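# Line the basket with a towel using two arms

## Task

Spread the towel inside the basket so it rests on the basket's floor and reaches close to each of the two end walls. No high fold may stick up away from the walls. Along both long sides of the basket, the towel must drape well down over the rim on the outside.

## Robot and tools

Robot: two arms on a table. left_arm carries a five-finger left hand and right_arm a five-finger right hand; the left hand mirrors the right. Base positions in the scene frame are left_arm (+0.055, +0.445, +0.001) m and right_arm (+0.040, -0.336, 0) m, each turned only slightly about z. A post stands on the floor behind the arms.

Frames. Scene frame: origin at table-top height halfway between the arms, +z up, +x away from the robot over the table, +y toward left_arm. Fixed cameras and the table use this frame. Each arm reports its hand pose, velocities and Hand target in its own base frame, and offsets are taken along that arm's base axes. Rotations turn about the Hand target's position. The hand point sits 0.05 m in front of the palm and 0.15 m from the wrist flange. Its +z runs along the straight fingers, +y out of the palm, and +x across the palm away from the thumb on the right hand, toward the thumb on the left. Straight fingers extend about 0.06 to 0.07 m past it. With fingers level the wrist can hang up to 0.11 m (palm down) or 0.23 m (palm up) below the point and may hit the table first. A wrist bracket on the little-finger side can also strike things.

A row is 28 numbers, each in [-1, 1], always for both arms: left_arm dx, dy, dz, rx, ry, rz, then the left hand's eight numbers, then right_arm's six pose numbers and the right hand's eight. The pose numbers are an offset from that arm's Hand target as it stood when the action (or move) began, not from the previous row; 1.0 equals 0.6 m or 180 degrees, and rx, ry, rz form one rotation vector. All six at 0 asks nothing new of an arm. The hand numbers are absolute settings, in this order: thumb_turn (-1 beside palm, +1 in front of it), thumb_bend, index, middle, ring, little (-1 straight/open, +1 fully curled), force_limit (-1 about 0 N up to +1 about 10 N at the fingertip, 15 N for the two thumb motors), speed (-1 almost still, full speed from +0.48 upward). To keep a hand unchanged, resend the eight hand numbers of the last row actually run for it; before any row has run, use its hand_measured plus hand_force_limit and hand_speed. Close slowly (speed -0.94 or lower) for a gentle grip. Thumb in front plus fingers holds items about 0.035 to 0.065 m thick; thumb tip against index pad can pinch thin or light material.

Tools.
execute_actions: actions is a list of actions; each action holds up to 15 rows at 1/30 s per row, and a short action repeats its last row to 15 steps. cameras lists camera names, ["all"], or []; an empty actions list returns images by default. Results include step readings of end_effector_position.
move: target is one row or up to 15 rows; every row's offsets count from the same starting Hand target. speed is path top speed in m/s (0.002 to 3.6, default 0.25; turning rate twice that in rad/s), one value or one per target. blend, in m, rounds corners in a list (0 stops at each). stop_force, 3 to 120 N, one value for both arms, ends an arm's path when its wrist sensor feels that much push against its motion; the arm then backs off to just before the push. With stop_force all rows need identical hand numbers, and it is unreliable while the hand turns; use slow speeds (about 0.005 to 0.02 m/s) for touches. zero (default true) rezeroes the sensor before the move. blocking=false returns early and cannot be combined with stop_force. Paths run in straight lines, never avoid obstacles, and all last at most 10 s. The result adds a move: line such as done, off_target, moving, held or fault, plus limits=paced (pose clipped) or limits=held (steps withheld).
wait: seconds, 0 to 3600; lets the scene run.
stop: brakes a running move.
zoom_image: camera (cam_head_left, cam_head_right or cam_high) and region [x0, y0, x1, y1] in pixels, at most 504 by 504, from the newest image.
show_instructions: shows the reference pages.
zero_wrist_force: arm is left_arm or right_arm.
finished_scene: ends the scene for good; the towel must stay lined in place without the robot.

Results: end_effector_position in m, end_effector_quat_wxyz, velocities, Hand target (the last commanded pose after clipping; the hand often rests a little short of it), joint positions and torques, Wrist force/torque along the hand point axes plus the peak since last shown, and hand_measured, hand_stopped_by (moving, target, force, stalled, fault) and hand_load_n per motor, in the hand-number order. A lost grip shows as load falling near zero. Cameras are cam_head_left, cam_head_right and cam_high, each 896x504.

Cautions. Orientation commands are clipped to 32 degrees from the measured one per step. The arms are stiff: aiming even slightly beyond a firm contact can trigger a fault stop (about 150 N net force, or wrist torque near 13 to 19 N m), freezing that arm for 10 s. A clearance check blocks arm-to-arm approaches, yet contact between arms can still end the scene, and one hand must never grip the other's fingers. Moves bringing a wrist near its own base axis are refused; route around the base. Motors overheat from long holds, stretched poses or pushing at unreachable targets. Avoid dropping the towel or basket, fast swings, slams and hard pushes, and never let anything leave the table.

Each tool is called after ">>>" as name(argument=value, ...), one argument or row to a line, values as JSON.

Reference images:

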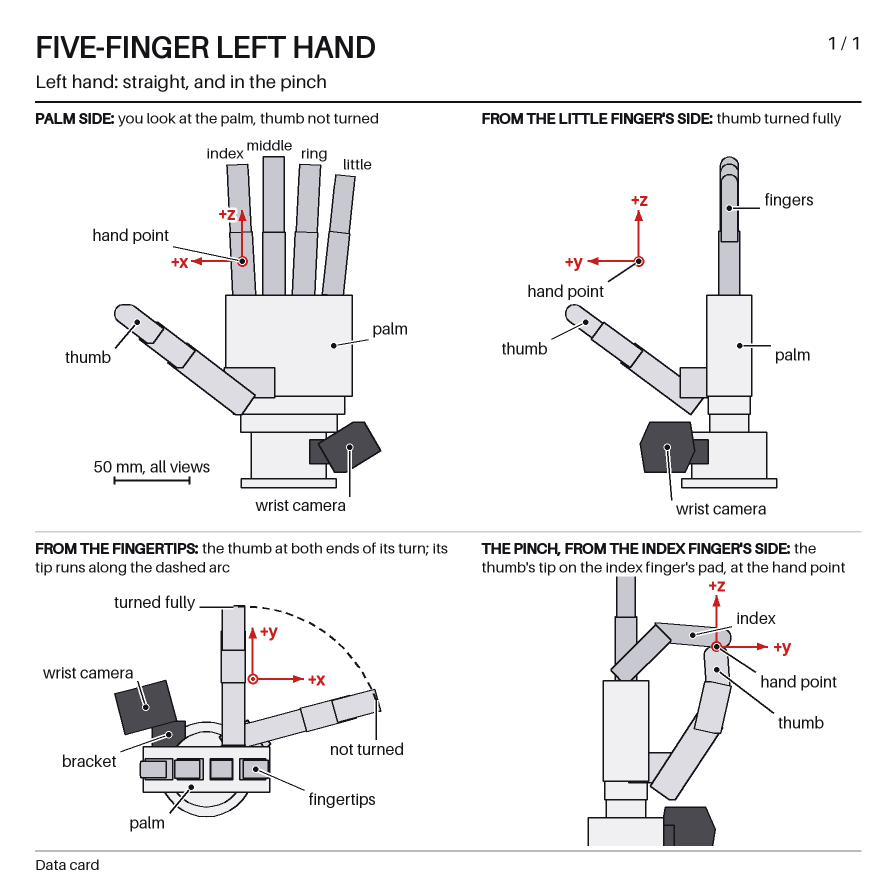

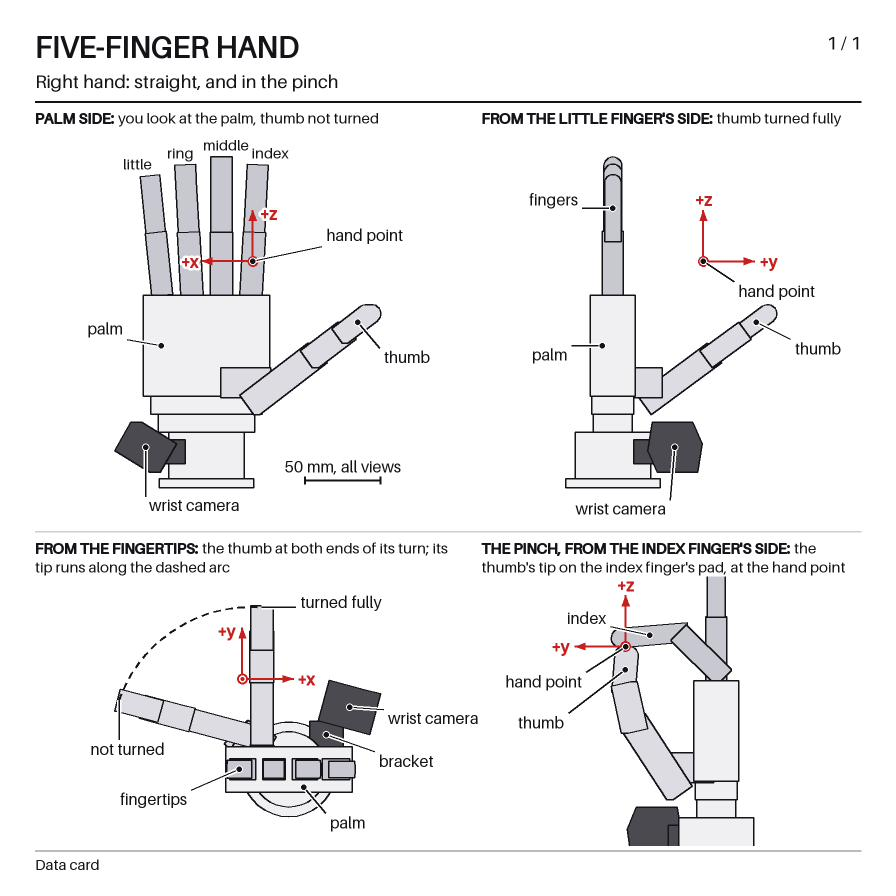

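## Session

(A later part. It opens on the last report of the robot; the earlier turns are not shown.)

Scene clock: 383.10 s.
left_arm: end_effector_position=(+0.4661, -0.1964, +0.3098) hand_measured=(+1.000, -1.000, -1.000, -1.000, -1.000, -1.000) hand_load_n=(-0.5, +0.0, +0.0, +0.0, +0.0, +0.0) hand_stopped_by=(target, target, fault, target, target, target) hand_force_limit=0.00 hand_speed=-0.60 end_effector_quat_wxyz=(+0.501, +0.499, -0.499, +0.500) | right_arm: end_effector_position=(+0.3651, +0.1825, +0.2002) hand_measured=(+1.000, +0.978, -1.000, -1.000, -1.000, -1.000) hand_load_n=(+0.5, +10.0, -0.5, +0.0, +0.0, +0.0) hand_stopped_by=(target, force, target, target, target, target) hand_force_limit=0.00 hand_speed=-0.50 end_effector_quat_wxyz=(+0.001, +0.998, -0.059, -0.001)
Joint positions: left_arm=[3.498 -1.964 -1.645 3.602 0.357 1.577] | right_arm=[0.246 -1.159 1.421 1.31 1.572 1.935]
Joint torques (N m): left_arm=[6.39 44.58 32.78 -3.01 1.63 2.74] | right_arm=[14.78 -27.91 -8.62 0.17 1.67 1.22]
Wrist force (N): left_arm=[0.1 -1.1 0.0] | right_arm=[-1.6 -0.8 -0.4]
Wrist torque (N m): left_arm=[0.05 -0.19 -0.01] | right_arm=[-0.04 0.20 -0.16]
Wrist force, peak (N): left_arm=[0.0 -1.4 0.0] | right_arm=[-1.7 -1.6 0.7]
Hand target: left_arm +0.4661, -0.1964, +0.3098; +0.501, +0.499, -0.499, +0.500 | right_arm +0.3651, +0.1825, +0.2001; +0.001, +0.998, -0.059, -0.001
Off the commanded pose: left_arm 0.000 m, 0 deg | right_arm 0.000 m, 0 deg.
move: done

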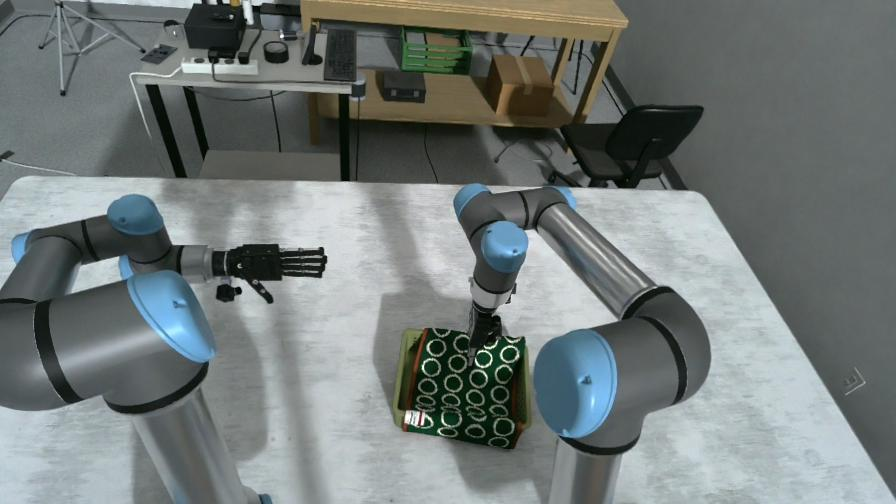

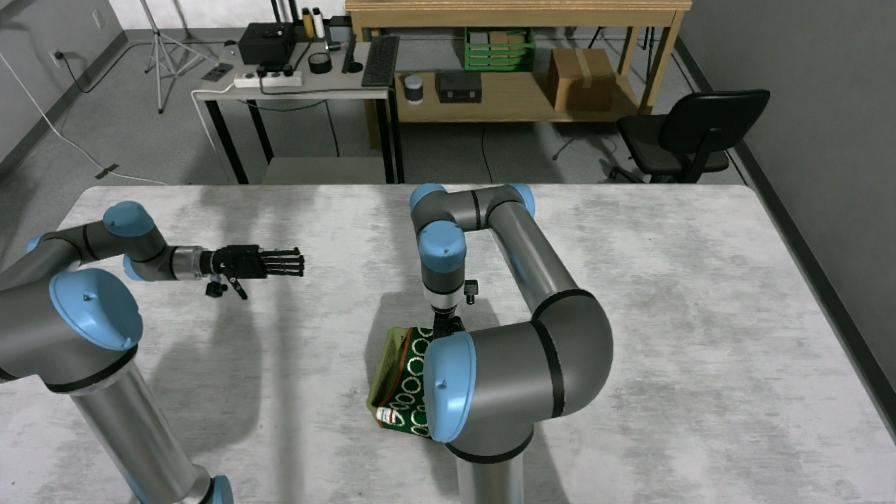

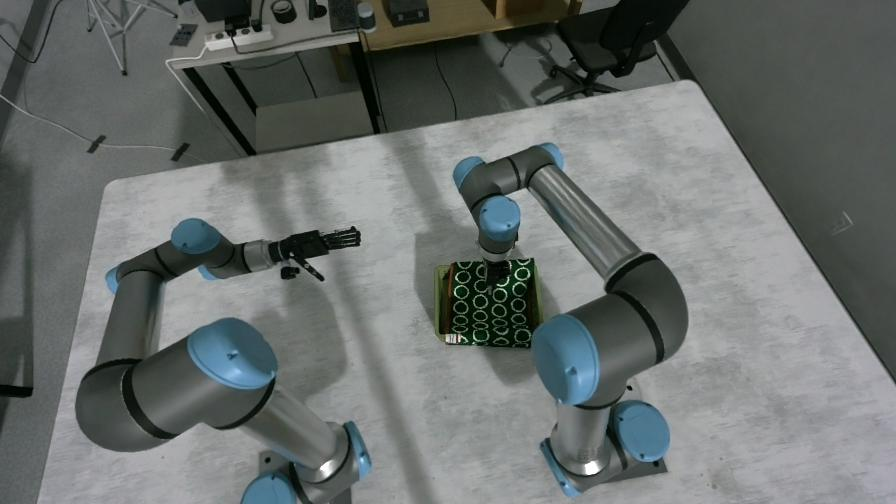

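>>> move(
  target=[0,0,0,0,0,0,1,-1.0,-1,-1.0,-1,-1,0.0,-0.6,0,0,-0.1417,0,0,0,1,1,-1,-1,-1,-1,0.0,-0.5],
  speed=0.05,
  stop_force=5,
)

>>> move(
  target=[0,0,0,0,0,0,1,-1.0,-1,-1.0,-1,-1,0.0,-0.6,0,0,-0.065,0,0,0,1,1,-1,-1,-1,-1,0.0,-0.5],
  speed=0.01,
  stop_force=5,
  cameras=["cam_head_left"],
)

>>> zoom_image(
  camera="cam_head_left",
  region=[380, 270, 580, 460],
)

Scene clock: 386.33 s.
left_arm: end_effector_position=(+0.4661, -0.1964, +0.3098) hand_measured=(+1.000, -1.000, -1.000, -1.000, -1.000, -1.000) hand_load_n=(+0.0, +0.0, +0.0, +0.0, +0.0, +0.0) hand_stopped_by=(target, target, fault, target, target, target) hand_force_limit=0.00 hand_speed=-0.60 end_effector_quat_wxyz=(+0.501, +0.499, -0.499, +0.500) | right_arm: end_effector_position=(+0.3651, +0.1825, +0.1151) hand_measured=(+1.000, +0.978, -1.000, -1.000, -1.000, -1.000) hand_load_n=(+0.5, +10.0, +0.0, +0.0, +0.0, +0.0) hand_stopped_by=(target, force, target, target, target, target) hand_force_limit=0.00 hand_speed=-0.50 end_effector_quat_wxyz=(+0.001, +0.998, -0.059, -0.001)
Joint positions: left_arm=[3.498 -1.964 -1.645 3.602 0.357 1.577] | right_arm=[0.247 -1.088 1.547 1.113 1.572 1.936]
Joint torques (N m): left_arm=[6.63 42.94 32.86 -2.97 1.49 2.87] | right_arm=[12.44 -29.09 -6.88 -0.01 1.27 -0.14]
Wrist force (N): left_arm=[0.1 -0.9 -0.1] | right_arm=[-1.3 -0.8 -0.2]
Wrist torque (N m): left_arm=[0.08 -0.20 -0.01] | right_arm=[-0.04 0.14 -0.14]
Wrist force, peak (N): left_arm=[-0.2 -1.3 -0.1] | right_arm=[-1.8 -0.7 -0.5]
Hand target: left_arm +0.4661, -0.1964, +0.3098; +0.501, +0.499, -0.499, +0.500 | right_arm +0.3651, +0.1825, +0.1151; +0.001, +0.998, -0.059, -0.001
Off the commanded pose: left_arm 0.000 m, 0 deg | right_arm 0.000 m, 0 deg.
move: done

Scene clock: 390.70 s.
left_arm: end_effector_position=(+0.4661, -0.1964, +0.3098) hand_measured=(+1.000, -1.000, -1.000, -1.000, -1.000, -1.000) hand_load_n=(+0.0, +0.0, +0.0, +0.0, +0.0, +0.0) hand_stopped_by=(target, target, fault, target, target, target) hand_force_limit=0.00 hand_speed=-0.60 end_effector_quat_wxyz=(+0.501, +0.499, -0.499, +0.500) | right_arm: end_effector_position=(+0.3651, +0.1825, +0.0818) hand_measured=(+1.000, +0.978, -1.000, -1.000, -1.000, -1.000) hand_load_n=(+0.5, +10.0, +0.0, +0.0, +0.0, +0.0) hand_stopped_by=(target, force, target, target, target, target) hand_force_limit=0.00 hand_speed=-0.50 end_effector_quat_wxyz=(+0.001, +0.998, -0.059, -0.001)
Joint positions: left_arm=[3.498 -1.964 -1.645 3.602 0.357 1.577] | right_arm=[0.247 -1.05 1.584 1.039 1.572 1.936]
Joint torques (N m): left_arm=[6.1 40.62 32.16 -3.11 1.4 2.76] | right_arm=[4.62 -42.73 -22.61 4.18 0.28 -0.77]
Wrist force (N): left_arm=[0.0 -1.2 -0.1] | right_arm=[-1.8 -0.7 -5.8]
Wrist torque (N m): left_arm=[0.04 -0.19 -0.01] | right_arm=[0.30 0.36 -0.15]
Wrist force, peak (N): left_arm=[-0.2 -1.5 -0.1] | right_arm=[-1.5 -0.9 -7.9]
Hand target: left_arm +0.4661, -0.1964, +0.3098; +0.501, +0.499, -0.499, +0.500 | right_arm +0.3651, +0.1825, +0.0818; +0.001, +0.998, -0.059, -0.001 (not the last commanded pose)
Off the commanded pose: left_arm 0.000 m, 0 deg | right_arm 0.006 m, 0 deg.
move: contact (right_arm)

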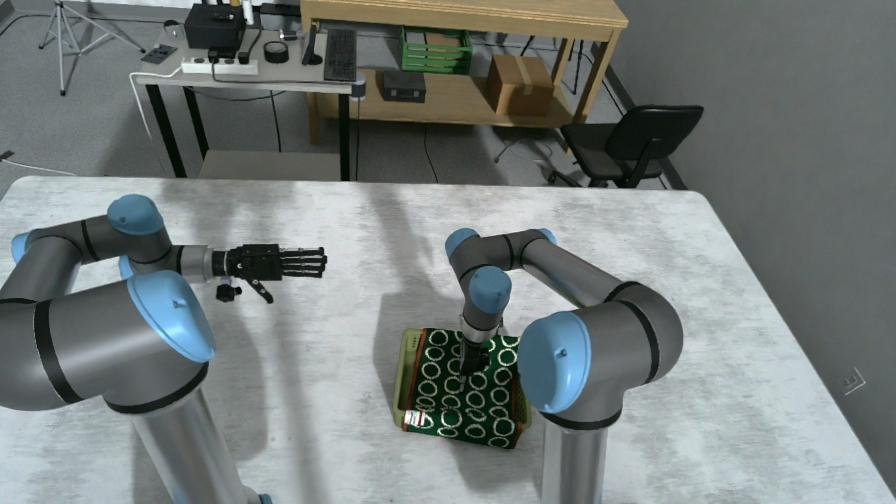

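Scaled by 2.520 from the camera's image (finer frame: 1280x720).

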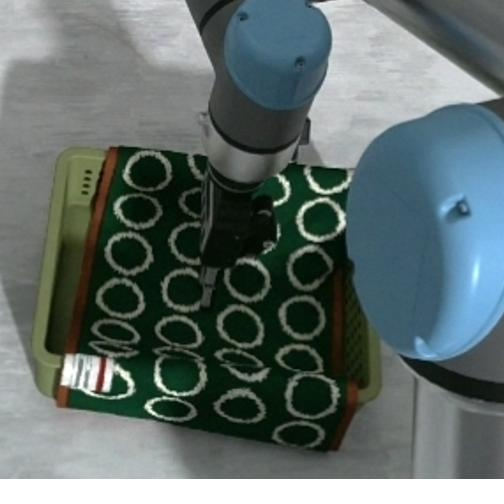

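>>> move(
  target=[0,0,0,0,0,0,1,-1.0,-1,-1.0,-1,-1,0.0,-0.6,0,0,0.2,0,0,0,1,1,-1,-1,-1,-1,0.0,-0.5],
  speed=0.08,
  cameras=["cam_head_left","cam_head_right","cam_high"],
)

>>> zoom_image(
  camera="cam_head_left",
  region=[380, 270, 580, 460],
)

>>> zoom_image(
  camera="cam_high",
  region=[420, 220, 570, 370],
)

Scene clock: 393.00 s.
left_arm: end_effector_position=(+0.4661, -0.1964, +0.3098) hand_measured=(+1.000, -1.000, -1.000, -1.000, -1.000, -1.000) hand_load_n=(+0.0, +0.0, +0.0, +0.0, +0.0, +0.0) hand_stopped_by=(target, target, fault, target, target, target) hand_force_limit=0.00 hand_speed=-0.60 end_effector_quat_wxyz=(+0.501, +0.499, -0.499, +0.500) | right_arm: end_effector_position=(+0.3651, +0.1825, +0.2017) hand_measured=(+1.000, +0.978, -1.000, -1.000, -1.000, -1.000) hand_load_n=(+0.5, +10.0, +0.0, +0.0, +0.0, +0.0) hand_stopped_by=(target, force, target, target, target, target) hand_force_limit=0.00 hand_speed=-0.50 end_effector_quat_wxyz=(+0.001, +0.998, -0.059, -0.001)
Joint positions: left_arm=[3.498 -1.964 -1.645 3.602 0.357 1.577] | right_arm=[0.247 -1.16 1.419 1.313 1.572 1.936]
Joint torques (N m): left_arm=[6.73 39.69 32.67 -2.94 1.58 2.65] | right_arm=[0.24 -42.21 -25.89 5.01 -0.01 0.03]
Wrist force (N): left_arm=[-0.3 -1.1 -0.3] | right_arm=[-1.2 -0.6 -0.2]
Wrist torque (N m): left_arm=[0.08 -0.15 -0.03] | right_arm=[-0.02 0.13 -0.12]
Wrist force, peak (N): left_arm=[-0.1 -1.3 0.1] | right_arm=[-1.7 -0.7 -5.6]
Hand target: left_arm +0.4661, -0.1964, +0.3098; +0.501, +0.499, -0.499, +0.500 | right_arm +0.3651, +0.1825, +0.2018; +0.001, +0.998, -0.059, -0.001
Off the commanded pose: left_arm 0.000 m, 0 deg | right_arm 0.000 m, 0 deg.
move: done

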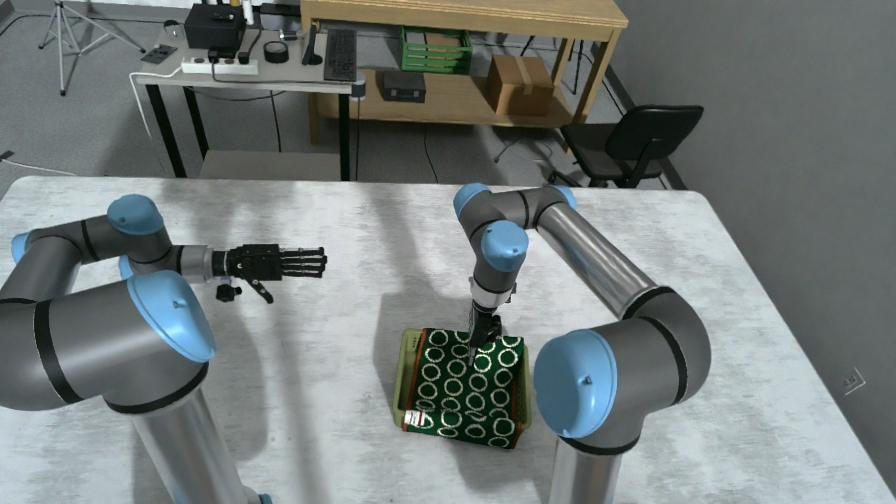

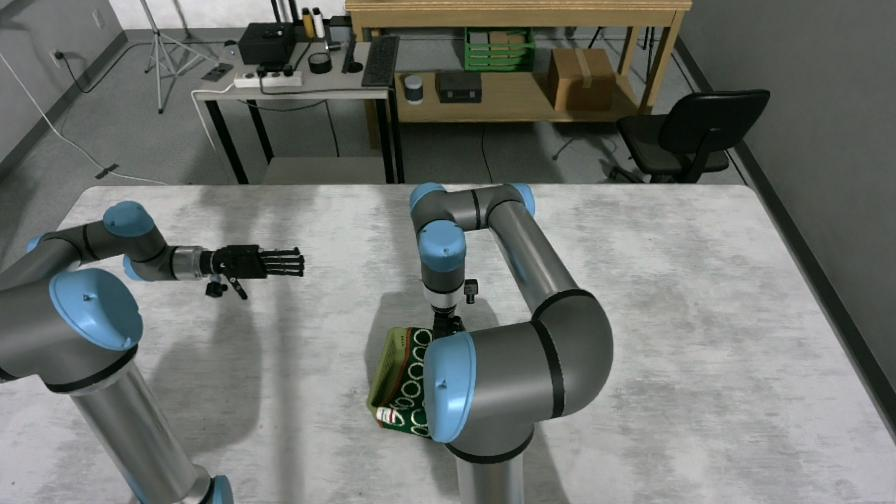

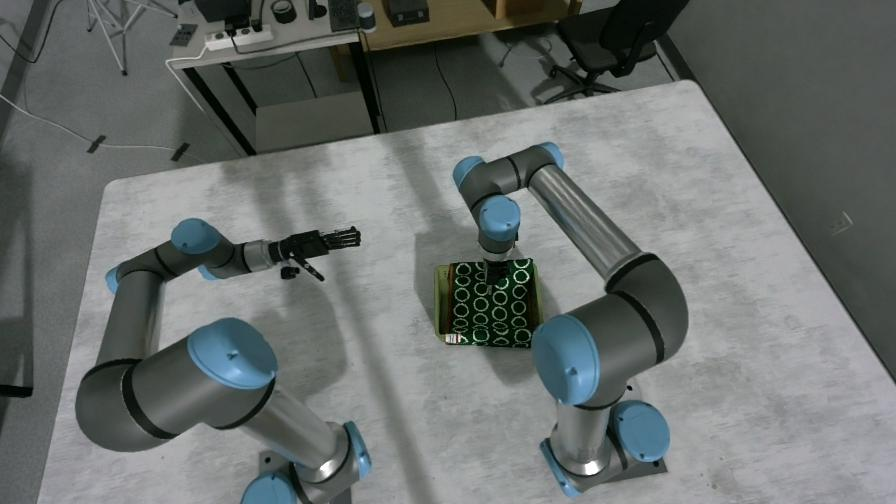

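Scaled by 2.520 from the camera's image (finer frame: 1280x720).

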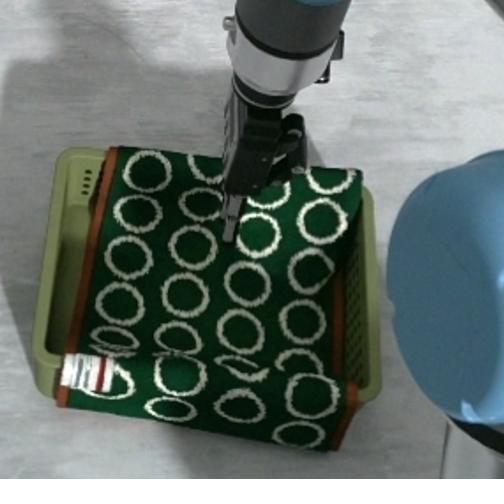

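Scaled by 3.360 from the camera's image (finer frame: 1280x720).

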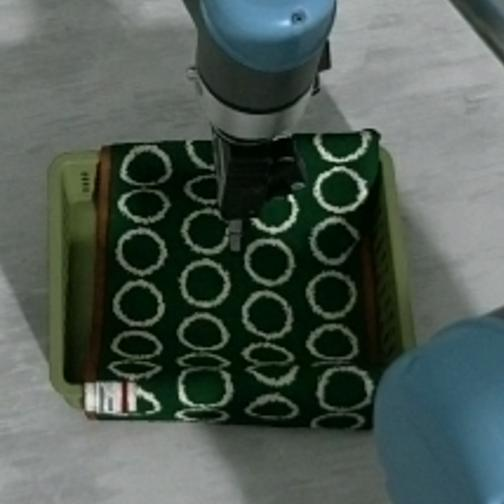

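>>> move(
  target=[0,0,0,0,0,0,1,-1.0,-1,-1.0,-1,-1,0.0,-0.6,-0.0102,-0.1405,0,0,0,0,1,1,-1,-1,-1,-1,0.0,-0.5],
  speed=0.1,
)

>>> move(
  target=[0,0,0,0,0,0,1,-1.0,-1,-1.0,-1,-1,0.0,-0.6,0,0,-0.145,0,0,0,1,1,-1,-1,-1,-1,0.0,-0.5],
  speed=0.05,
  stop_force=5,
)

>>> move(
  target=[0,0,0,0,0,0,1,-1.0,-1,-1.0,-1,-1,0.0,-0.6,0,0,-0.065,0,0,0,1,1,-1,-1,-1,-1,0.0,-0.5],
  speed=0.01,
  stop_force=5,
)

>>> move(
  target=[0,0,0,0,0,0,1,-1.0,-1,-1.0,-1,-1,0.0,-0.6,0,0,0.2,0,0,0,1,1,-1,-1,-1,-1,0.0,-0.5],
  speed=0.08,
  cameras=["cam_head_left","cam_head_right","cam_high"],
)

>>> zoom_image(
  camera="cam_head_left",
  region=[380, 270, 580, 460],
)

>>> zoom_image(
  camera="cam_high",
  region=[420, 220, 570, 370],
)

Scene clock: 395.17 s.
left_arm: end_effector_position=(+0.4661, -0.1964, +0.3098) hand_measured=(+1.000, -1.000, -1.000, -1.000, -1.000, -1.000) hand_load_n=(+0.0, +0.0, +0.0, +0.0, +0.0, +0.0) hand_stopped_by=(target, target, fault, target, target, target) hand_force_limit=0.00 hand_speed=-0.60 end_effector_quat_wxyz=(+0.501, +0.499, -0.499, +0.500) | right_arm: end_effector_position=(+0.3590, +0.0983, +0.2018) hand_measured=(+1.000, +0.978, -1.000, -1.000, -1.000, -1.000) hand_load_n=(+0.5, +10.0, +0.0, +0.0, +0.0, +0.0) hand_stopped_by=(target, force, target, target, target, target) hand_force_limit=0.00 hand_speed=-0.50 end_effector_quat_wxyz=(+0.001, +0.998, -0.059, -0.001)
Joint positions: left_arm=[3.498 -1.964 -1.645 3.602 0.357 1.577] | right_arm=[0.053 -1.261 1.56 1.273 1.572 1.742]
Joint torques (N m): left_arm=[6.75 38.94 32.06 -2.98 1.55 2.72] | right_arm=[-12.03 -37.8 -8.27 0.05 -0.65 -1.46]
Wrist force (N): left_arm=[-0.2 -1.2 0.1] | right_arm=[-1.4 -0.6 -0.3]
Wrist torque (N m): left_arm=[0.04 -0.14 -0.03] | right_arm=[-0.02 0.15 0.04]
Wrist force, peak (N): left_arm=[0.2 -1.4 -0.1] | right_arm=[-1.6 -1.5 -0.3]
Hand target: left_arm +0.4661, -0.1964, +0.3098; +0.501, +0.499, -0.499, +0.500 | right_arm +0.3590, +0.0982, +0.2018; +0.001, +0.998, -0.059, -0.001
Off the commanded pose: left_arm 0.000 m, 0 deg | right_arm 0.000 m, 0 deg.
move: done

Scene clock: 397.80 s.
left_arm: end_effector_position=(+0.4661, -0.1964, +0.3098) hand_measured=(+1.000, -1.000, -1.000, -1.000, -1.000, -1.000) hand_load_n=(+0.0, +0.0, +0.0, +0.0, +0.0, +0.0) hand_stopped_by=(target, target, fault, target, target, target) hand_force_limit=0.00 hand_speed=-0.60 end_effector_quat_wxyz=(+0.501, +0.499, -0.499, +0.500) | right_arm: end_effector_position=(+0.3590, +0.0982, +0.1148) hand_measured=(+1.000, +0.978, -1.000, -1.000, -1.000, -1.000) hand_load_n=(+0.5, +10.0, +0.0, +0.0, +0.0, -0.5) hand_stopped_by=(target, force, target, target, target, target) hand_force_limit=0.00 hand_speed=-0.50 end_effector_quat_wxyz=(+0.001, +0.998, -0.059, -0.001)
Joint positions: left_arm=[3.498 -1.964 -1.645 3.602 0.357 1.577] | right_arm=[0.053 -1.181 1.688 1.064 1.572 1.742]
Joint torques (N m): left_arm=[6.57 38.02 32.71 -2.89 1.48 2.73] | right_arm=[-11.82 -24.96 -6.47 0.01 -0.31 -1.38]
Wrist force (N): left_arm=[-0.1 -1.1 0.0] | right_arm=[-1.4 -0.6 -0.2]
Wrist torque (N m): left_arm=[0.05 -0.17 -0.02] | right_arm=[-0.04 0.15 0.02]
Wrist force, peak (N): left_arm=[-0.1 -1.4 -0.3] | right_arm=[-1.7 -1.1 -0.3]
Hand target: left_arm +0.4661, -0.1964, +0.3098; +0.501, +0.499, -0.499, +0.500 | right_arm +0.3590, +0.0982, +0.1148; +0.001, +0.998, -0.059, -0.001
Off the commanded pose: left_arm 0.000 m, 0 deg | right_arm 0.000 m, 0 deg.
move: done

Scene clock: 402.13 s.
left_arm: end_effector_position=(+0.4661, -0.1964, +0.3098) hand_measured=(+1.000, -1.000, -1.000, -1.000, -1.000, -1.000) hand_load_n=(-0.5, +0.0, +0.0, +0.0, +0.0, +0.0) hand_stopped_by=(target, target, fault, target, target, target) hand_force_limit=0.00 hand_speed=-0.60 end_effector_quat_wxyz=(+0.501, +0.499, -0.499, +0.500) | right_arm: end_effector_position=(+0.3590, +0.0982, +0.0819) hand_measured=(+1.000, +0.978, -1.000, -1.000, -1.000, -1.000) hand_load_n=(+0.5, +10.0, +0.0, +0.0, +0.0, +0.5) hand_stopped_by=(target, force, target, target, target, target) hand_force_limit=0.00 hand_speed=-0.50 end_effector_quat_wxyz=(+0.001, +0.998, -0.059, -0.001)
Joint positions: left_arm=[3.498 -1.964 -1.645 3.602 0.357 1.577] | right_arm=[0.053 -1.14 1.725 0.986 1.572 1.742]
Joint torques (N m): left_arm=[5.84 36.12 32.09 -3.01 1.51 2.62] | right_arm=[-11.57 -38.35 -22.27 4.28 0.8 -1.06]
Wrist force (N): left_arm=[-0.2 -0.9 0.0] | right_arm=[-1.4 -0.7 -5.1]
Wrist torque (N m): left_arm=[0.08 -0.15 -0.03] | right_arm=[0.29 0.28 0.01]
Wrist force, peak (N): left_arm=[-0.2 -1.4 -0.1] | right_arm=[-1.4 -1.1 -7.7]
Hand target: left_arm +0.4661, -0.1964, +0.3098; +0.501, +0.499, -0.499, +0.500 | right_arm +0.3590, +0.0982, +0.0819; +0.001, +0.998, -0.059, -0.001 (not the last commanded pose)
Off the commanded pose: left_arm 0.000 m, 0 deg | right_arm 0.006 m, 0 deg.
move: contact (right_arm)

Scene clock: 404.07 s.
left_arm: end_effector_position=(+0.4661, -0.1964, +0.3098) hand_measured=(+1.000, -1.000, -1.000, -1.000, -1.000, -1.000) hand_load_n=(-0.5, +0.0, +0.0, +0.0, +0.0, +0.0) hand_stopped_by=(target, target, fault, target, target, target) hand_force_limit=0.00 hand_speed=-0.60 end_effector_quat_wxyz=(+0.501, +0.499, -0.499, +0.500) | right_arm: end_effector_position=(+0.3590, +0.0982, +0.2019) hand_measured=(+1.000, +0.978, -1.000, -1.000, -1.000, -1.000) hand_load_n=(+0.5, +10.0, +0.0, +0.0, +0.0, +0.0) hand_stopped_by=(target, force, target, target, target, target) hand_force_limit=0.00 hand_speed=-0.50 end_effector_quat_wxyz=(+0.001, +0.998, -0.059, -0.001)
Joint positions: left_arm=[3.498 -1.964 -1.645 3.602 0.357 1.577] | right_arm=[0.053 -1.261 1.56 1.273 1.572 1.742]
Joint torques (N m): left_arm=[6.41 34.63 31.6 -2.84 1.49 2.59] | right_arm=[-9.83 -38.33 -25.38 4.81 0.11 -0.28]
Wrist force (N): left_arm=[-0.3 -0.9 -0.2] | right_arm=[-1.5 -0.8 -0.5]
Wrist torque (N m): left_arm=[0.10 -0.15 -0.03] | right_arm=[-0.05 0.17 0.02]
Wrist force, peak (N): left_arm=[-0.4 -1.3 0.0] | right_arm=[-1.6 -0.7 -5.0]
Hand target: left_arm +0.4661, -0.1964, +0.3098; +0.501, +0.499, -0.499, +0.500 | right_arm +0.3590, +0.0982, +0.2019; +0.001, +0.998, -0.059, -0.001
Off the commanded pose: left_arm 0.000 m, 0 deg | right_arm 0.000 m, 0 deg.
move: done

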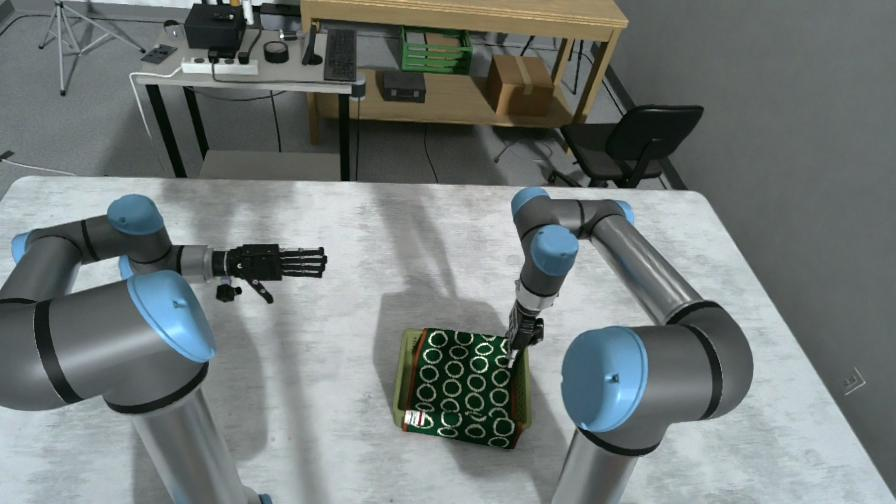

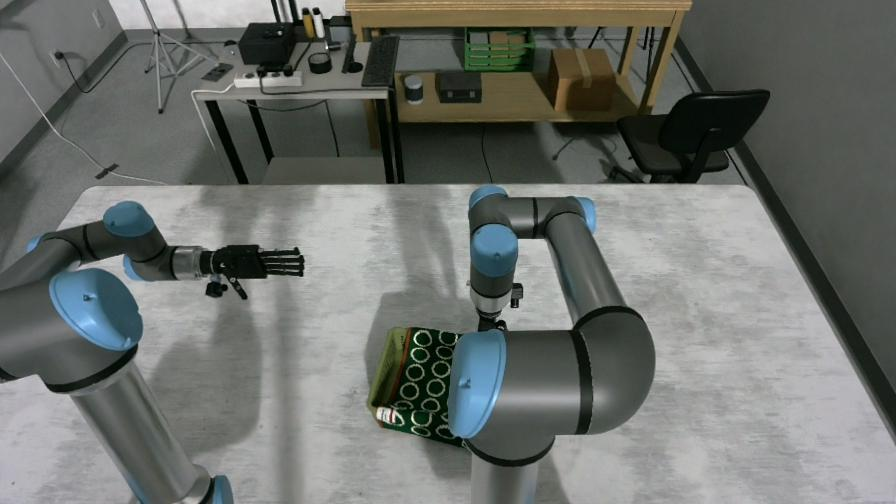

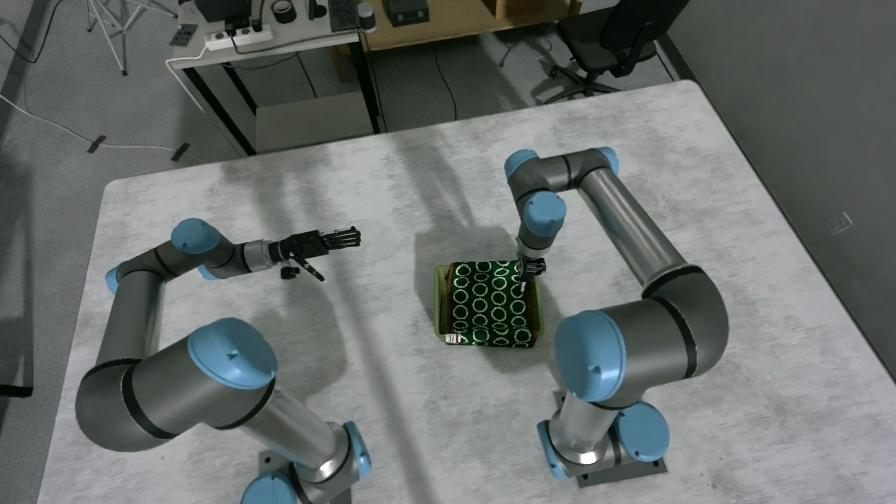

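Scaled by 2.520 from the camera's image (finer frame: 1280x720).

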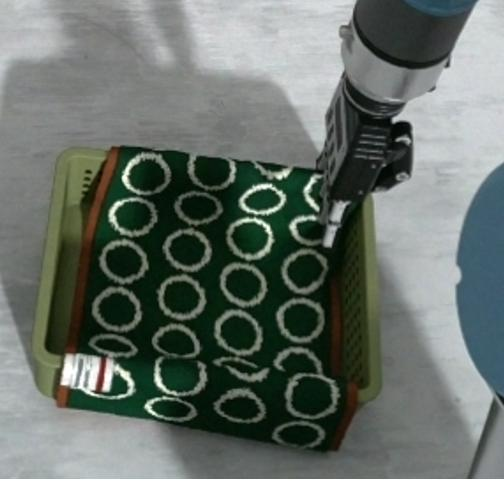

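Scaled by 3.360 from the camera's image (finer frame: 1280x720).

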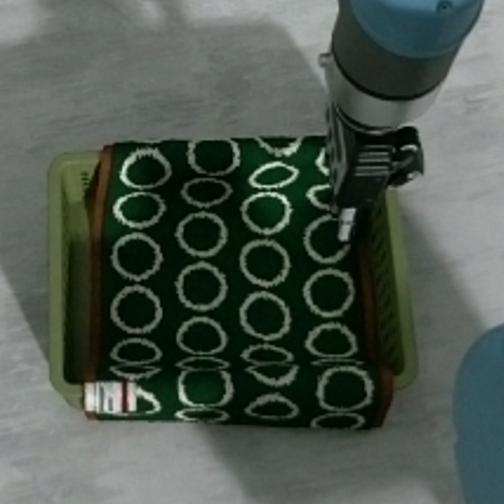

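>>> move(
  target=[0,0,0,0,0,0,1,-1.0,-1,-1.0,-1,-1,0.0,-0.6,0,-0.33,0.2,0,0,0,1,1,-1,-1,-1,-1,0.0,-0.5],
  speed=0.2,
  cameras=["cam_head_left","cam_head_right","cam_high"],
)

>>> zoom_image(
  camera="cam_head_left",
  region=[380, 310, 550, 460],
)

>>> zoom_image(
  camera="cam_head_right",
  region=[350, 310, 530, 460],
)

>>> zoom_image(
  camera="cam_high",
  region=[425, 250, 555, 360],
)

Scene clock: 406.37 s.
left_arm: end_effector_position=(+0.4661, -0.1964, +0.3098) hand_measured=(+1.000, -1.000, -1.000, -1.000, -1.000, -1.000) hand_load_n=(-0.5, +0.0, +0.0, +0.0, +0.0, +0.0) hand_stopped_by=(target, target, fault, target, target, target) hand_force_limit=0.00 hand_speed=-0.60 end_effector_quat_wxyz=(+0.501, +0.499, -0.499, +0.500) | right_arm: end_effector_position=(+0.3590, -0.0997, +0.3219) hand_measured=(+1.000, +0.978, -1.000, -1.000, -1.000, -1.000) hand_load_n=(+0.5, +10.0, +0.0, +0.0, +0.0, +0.0) hand_stopped_by=(target, force, target, target, target, target) hand_force_limit=0.00 hand_speed=-0.50 end_effector_quat_wxyz=(+0.001, +0.998, -0.059, -0.001)
Joint positions: left_arm=[3.498 -1.964 -1.645 3.602 0.357 1.577] | right_arm=[-0.449 -1.372 1.39 1.553 1.572 1.24]
Joint torques (N m): left_arm=[6.31 33.47 31.94 -2.87 1.55 2.56] | right_arm=[-12.26 -19.45 -25.94 4.76 -0.72 -1.32]
Wrist force (N): left_arm=[-0.3 -1.1 -0.1] | right_arm=[-1.3 -0.6 -0.1]
Wrist torque (N m): left_arm=[0.06 -0.13 -0.03] | right_arm=[-0.02 0.12 0.02]
Wrist force, peak (N): left_arm=[-0.3 -1.4 -0.1] | right_arm=[-1.5 -1.9 0.4]
Hand target: left_arm +0.4661, -0.1964, +0.3098; +0.501, +0.499, -0.499, +0.500 | right_arm +0.3590, -0.0998, +0.3219; +0.001, +0.998, -0.059, -0.001
Off the commanded pose: left_arm 0.000 m, 0 deg | right_arm 0.000 m, 0 deg.
move: done

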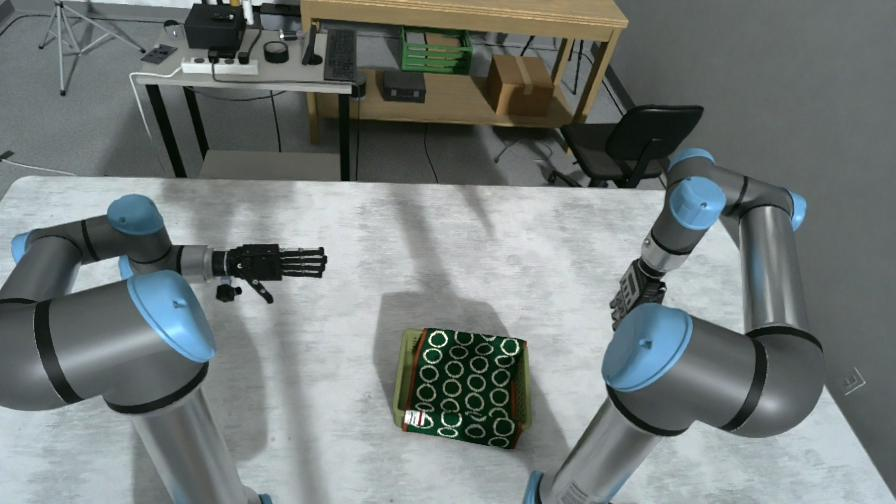

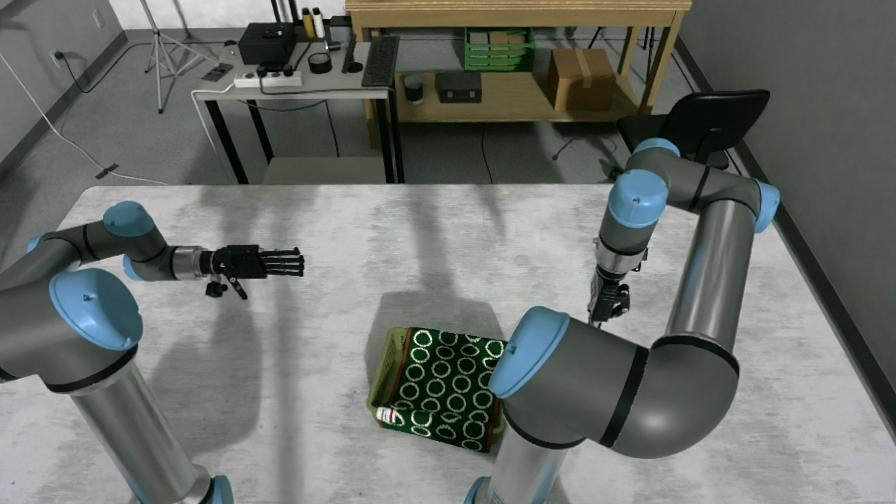

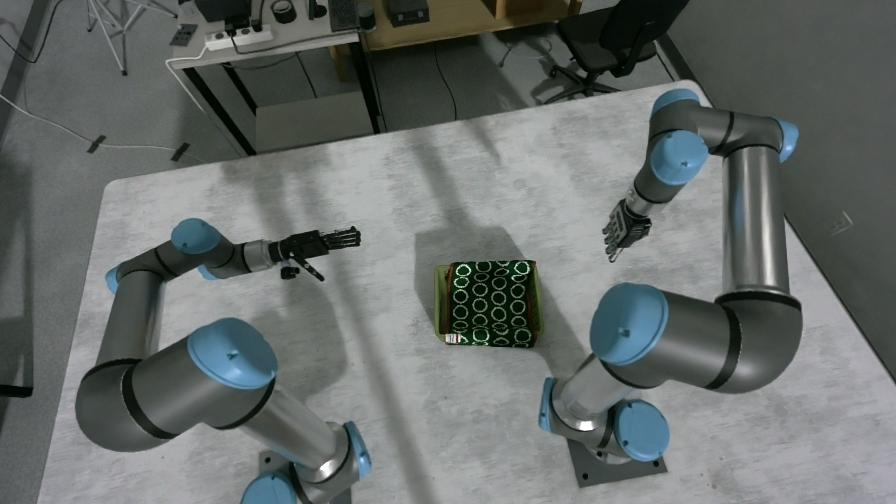

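Scaled by 2.965 from the camera's image (finer frame: 1280x720).

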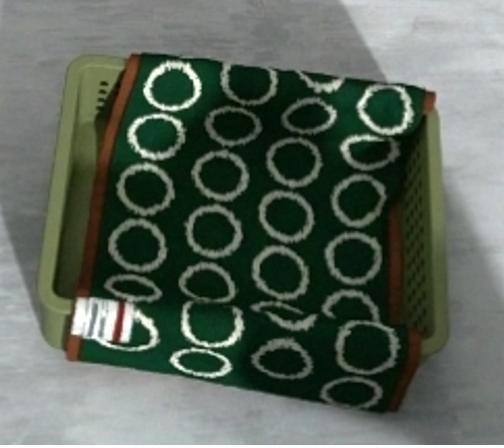

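Scaled by 2.800 from the camera's image (finer frame: 1280x720).

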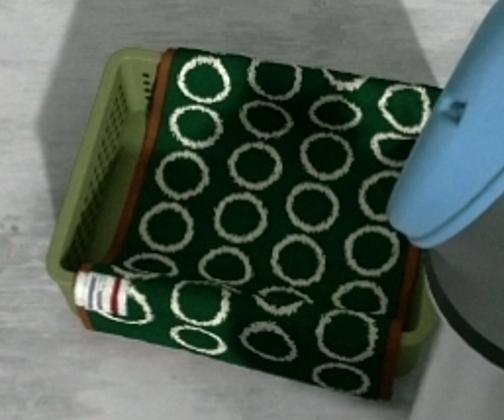

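Scaled by 3.877 from the camera's image (finer frame: 1280x720).

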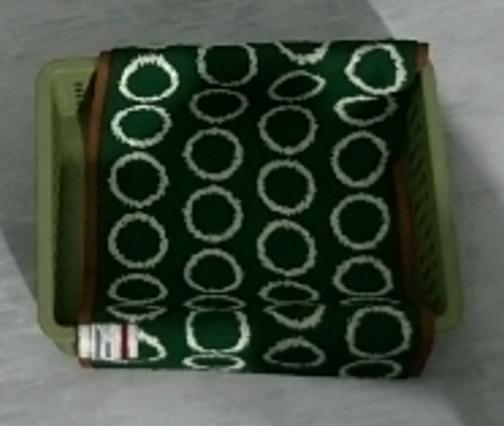

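>>> move(
  target=[
    [0,0,0,0,0,0,1,-1.0,-1,-1.0,-1,-1,0.0,-0.6,-0.1447,0.3488,-0.19,0,0,0,1,1,-1,-1,-1,-1,0.0,-0.5],
  ],
  speed=0.2,
)

>>> move(
  target=[0,0,0,0,0,0,1,-1.0,-1,-1.0,-1,-1,0.0,-0.6,0,0,-0.155,0,0,0,1,1,-1,-1,-1,-1,0.0,-0.5],
  speed=0.05,
  stop_force=5,
  cameras=["cam_head_left"],
)

>>> zoom_image(
  camera="cam_head_left",
  region=[380, 290, 560, 460],
)

Scene clock: 414.27 s.
left_arm: end_effector_position=(+0.4661, -0.1964, +0.3098) hand_measured=(+1.000, -1.000, -1.000, -1.000, -1.000, -1.000) hand_load_n=(+0.0, +0.0, +0.0, -0.5, +0.0, +0.0) hand_stopped_by=(target, target, fault, target, target, target) hand_force_limit=0.00 hand_speed=-0.60 end_effector_quat_wxyz=(+0.501, +0.499, -0.499, +0.500) | right_arm: end_effector_position=(+0.2722, +0.1095, +0.2079) hand_measured=(+1.000, +0.978, -1.000, -1.000, -1.000, -1.000) hand_load_n=(+0.5, +10.0, +0.0, +0.0, +0.0, +0.0) hand_stopped_by=(target, force, target, target, target, target) hand_force_limit=0.00 hand_speed=-0.50 end_effector_quat_wxyz=(+0.001, +0.998, -0.059, -0.001)
Joint positions: left_arm=[3.498 -1.964 -1.645 3.602 0.357 1.577] | right_arm=[0.102 -1.444 1.771 1.245 1.572 1.791]
Joint torques (N m): left_arm=[6.07 28.75 31.11 -2.98 1.59 2.53] | right_arm=[13.96 -15.46 -14.92 0.05 0.85 1.38]
Wrist force (N): left_arm=[0.0 -1.0 0.1] | right_arm=[-1.5 -0.5 0.1]
Wrist torque (N m): left_arm=[0.07 -0.17 -0.01] | right_arm=[-0.03 0.15 -0.13]
Wrist force, peak (N): left_arm=[-0.1 -1.4 -0.2] | right_arm=[-1.9 -2.0 0.4]
Hand target: left_arm +0.4661, -0.1964, +0.3098; +0.501, +0.499, -0.499, +0.500 | right_arm +0.2722, +0.1095, +0.2079; +0.001, +0.998, -0.059, -0.001
Off the commanded pose: left_arm 0.000 m, 0 deg | right_arm 0.000 m, 0 deg.
move: done

Scene clock: 417.03 s.
left_arm: end_effector_position=(+0.4661, -0.1964, +0.3098) hand_measured=(+1.000, -1.000, -1.000, -1.000, -1.000, -1.000) hand_load_n=(-0.5, +0.0, +0.0, +0.0, +0.0, +0.0) hand_stopped_by=(target, target, fault, target, target, target) hand_force_limit=0.00 hand_speed=-0.60 end_effector_quat_wxyz=(+0.501, +0.499, -0.499, +0.500) | right_arm: end_effector_position=(+0.2722, +0.1095, +0.1149) hand_measured=(+1.000, +0.978, -1.000, -1.000, -1.000, -1.000) hand_load_n=(+0.5, +10.0, +0.0, +0.0, +0.0, +0.0) hand_stopped_by=(target, force, target, target, target, target) hand_force_limit=0.00 hand_speed=-0.50 end_effector_quat_wxyz=(+0.001, +0.998, -0.059, -0.001)
Joint positions: left_arm=[3.498 -1.964 -1.645 3.602 0.357 1.577] | right_arm=[0.102 -1.345 1.916 1.002 1.572 1.792]
Joint torques (N m): left_arm=[6.49 28.62 31.73 -2.89 1.3 2.52] | right_arm=[10.98 -17.45 -5.3 0.07 0.63 -0.02]
Wrist force (N): left_arm=[-0.2 -1.1 0.0] | right_arm=[-1.1 -0.5 -0.6]
Wrist torque (N m): left_arm=[0.05 -0.15 -0.02] | right_arm=[0.01 0.22 -0.12]
Wrist force, peak (N): left_arm=[-0.1 -1.4 0.3] | right_arm=[-2.0 -0.7 -0.1]
Hand target: left_arm +0.4661, -0.1964, +0.3098; +0.501, +0.499, -0.499, +0.500 | right_arm +0.2722, +0.1095, +0.1149; +0.001, +0.998, -0.059, -0.001
Off the commanded pose: left_arm 0.000 m, 0 deg | right_arm 0.000 m, 0 deg.
move: done

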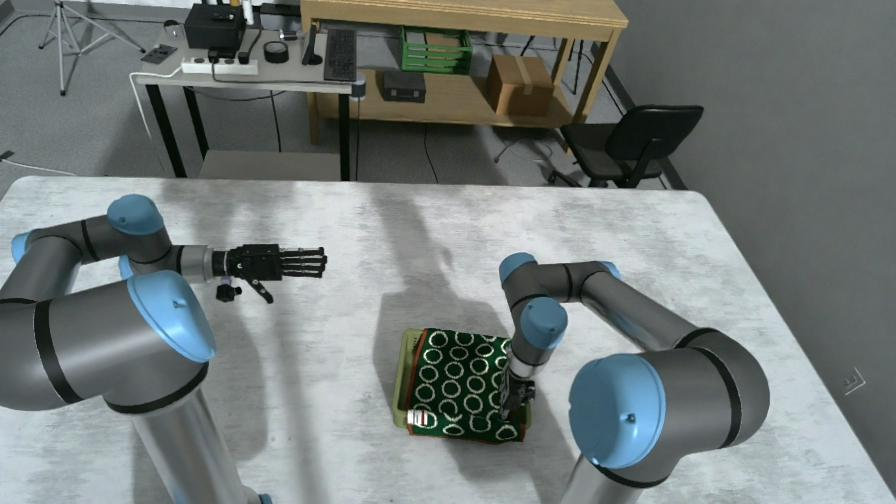

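Scaled by 2.800 from the camera's image (finer frame: 1280x720).

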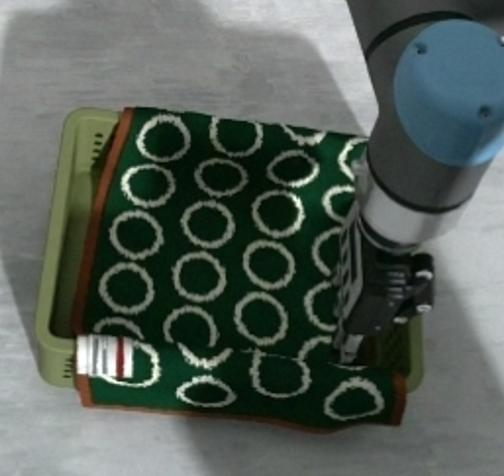

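>>> move(
  target=[0,0,0,0,0,0,1,-1.0,-1,-1.0,-1,-1,0.0,-0.6,0,0,-0.07,0,0,0,1,1,-1,-1,-1,-1,0.0,-0.5],
  speed=0.01,
  stop_force=5,
  cameras=["cam_head_left"],
)

>>> zoom_image(
  camera="cam_head_left",
  region=[380, 290, 560, 460],
)

Scene clock: 421.47 s.
left_arm: end_effector_position=(+0.4661, -0.1964, +0.3098) hand_measured=(+1.000, -1.000, -1.000, -1.000, -1.000, -1.000) hand_load_n=(+0.0, +0.0, +0.0, +0.0, +0.0, +0.0) hand_stopped_by=(target, target, fault, target, target, target) hand_force_limit=0.00 hand_speed=-0.60 end_effector_quat_wxyz=(+0.501, +0.499, -0.499, +0.500) | right_arm: end_effector_position=(+0.2722, +0.1095, +0.0846) hand_measured=(+1.000, +0.978, -1.000, -1.000, -1.000, -1.000) hand_load_n=(+1.0, +10.0, +0.0, +0.0, +0.0, +0.0) hand_stopped_by=(target, force, target, target, target, target) hand_force_limit=0.00 hand_speed=-0.50 end_effector_quat_wxyz=(+0.001, +0.998, -0.059, -0.001)
Joint positions: left_arm=[3.498 -1.964 -1.645 3.602 0.357 1.577] | right_arm=[0.102 -1.301 1.952 0.922 1.572 1.792]
Joint torques (N m): left_arm=[6.95 27.07 31.34 -2.98 1.39 2.4] | right_arm=[-0.36 -31.53 -20.9 4.49 0.84 -0.74]
Wrist force (N): left_arm=[-0.1 -1.3 -0.2] | right_arm=[-0.3 -1.0 -4.9]
Wrist torque (N m): left_arm=[0.03 -0.18 -0.01] | right_arm=[0.23 0.20 -0.08]
Wrist force, peak (N): left_arm=[-0.1 -1.4 0.0] | right_arm=[-0.7 -1.1 -6.7]
Hand target: left_arm +0.4661, -0.1964, +0.3098; +0.501, +0.499, -0.499, +0.500 | right_arm +0.2722, +0.1095, +0.0846; +0.001, +0.998, -0.059, -0.001 (not the last commanded pose)
Off the commanded pose: left_arm 0.000 m, 0 deg | right_arm 0.012 m, 0 deg.
move: contact (right_arm)

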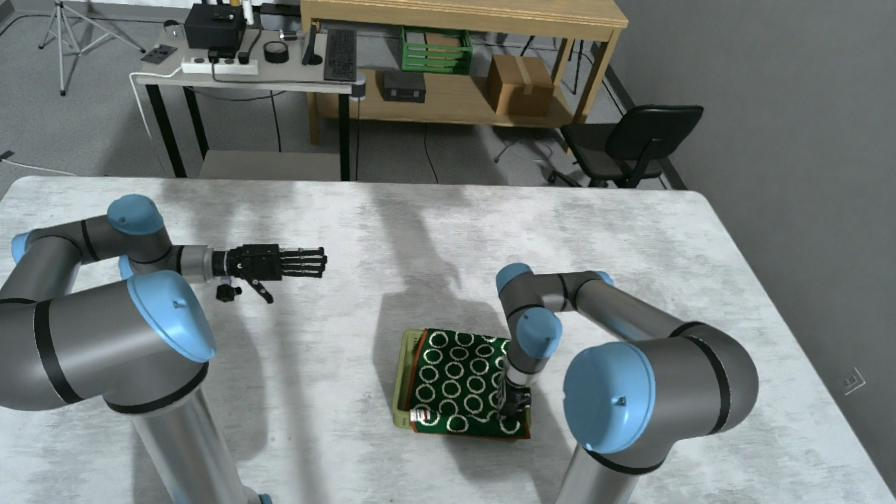

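Scaled by 2.800 from the camera's image (finer frame: 1280x720).

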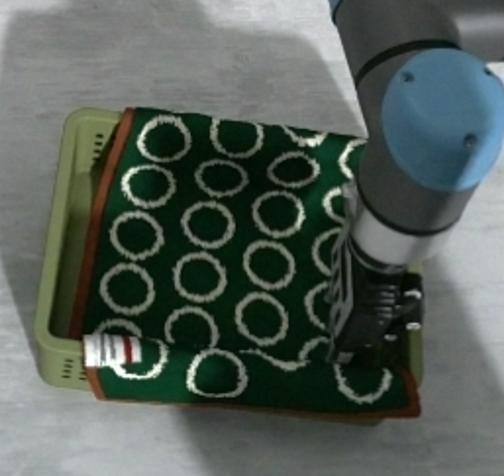

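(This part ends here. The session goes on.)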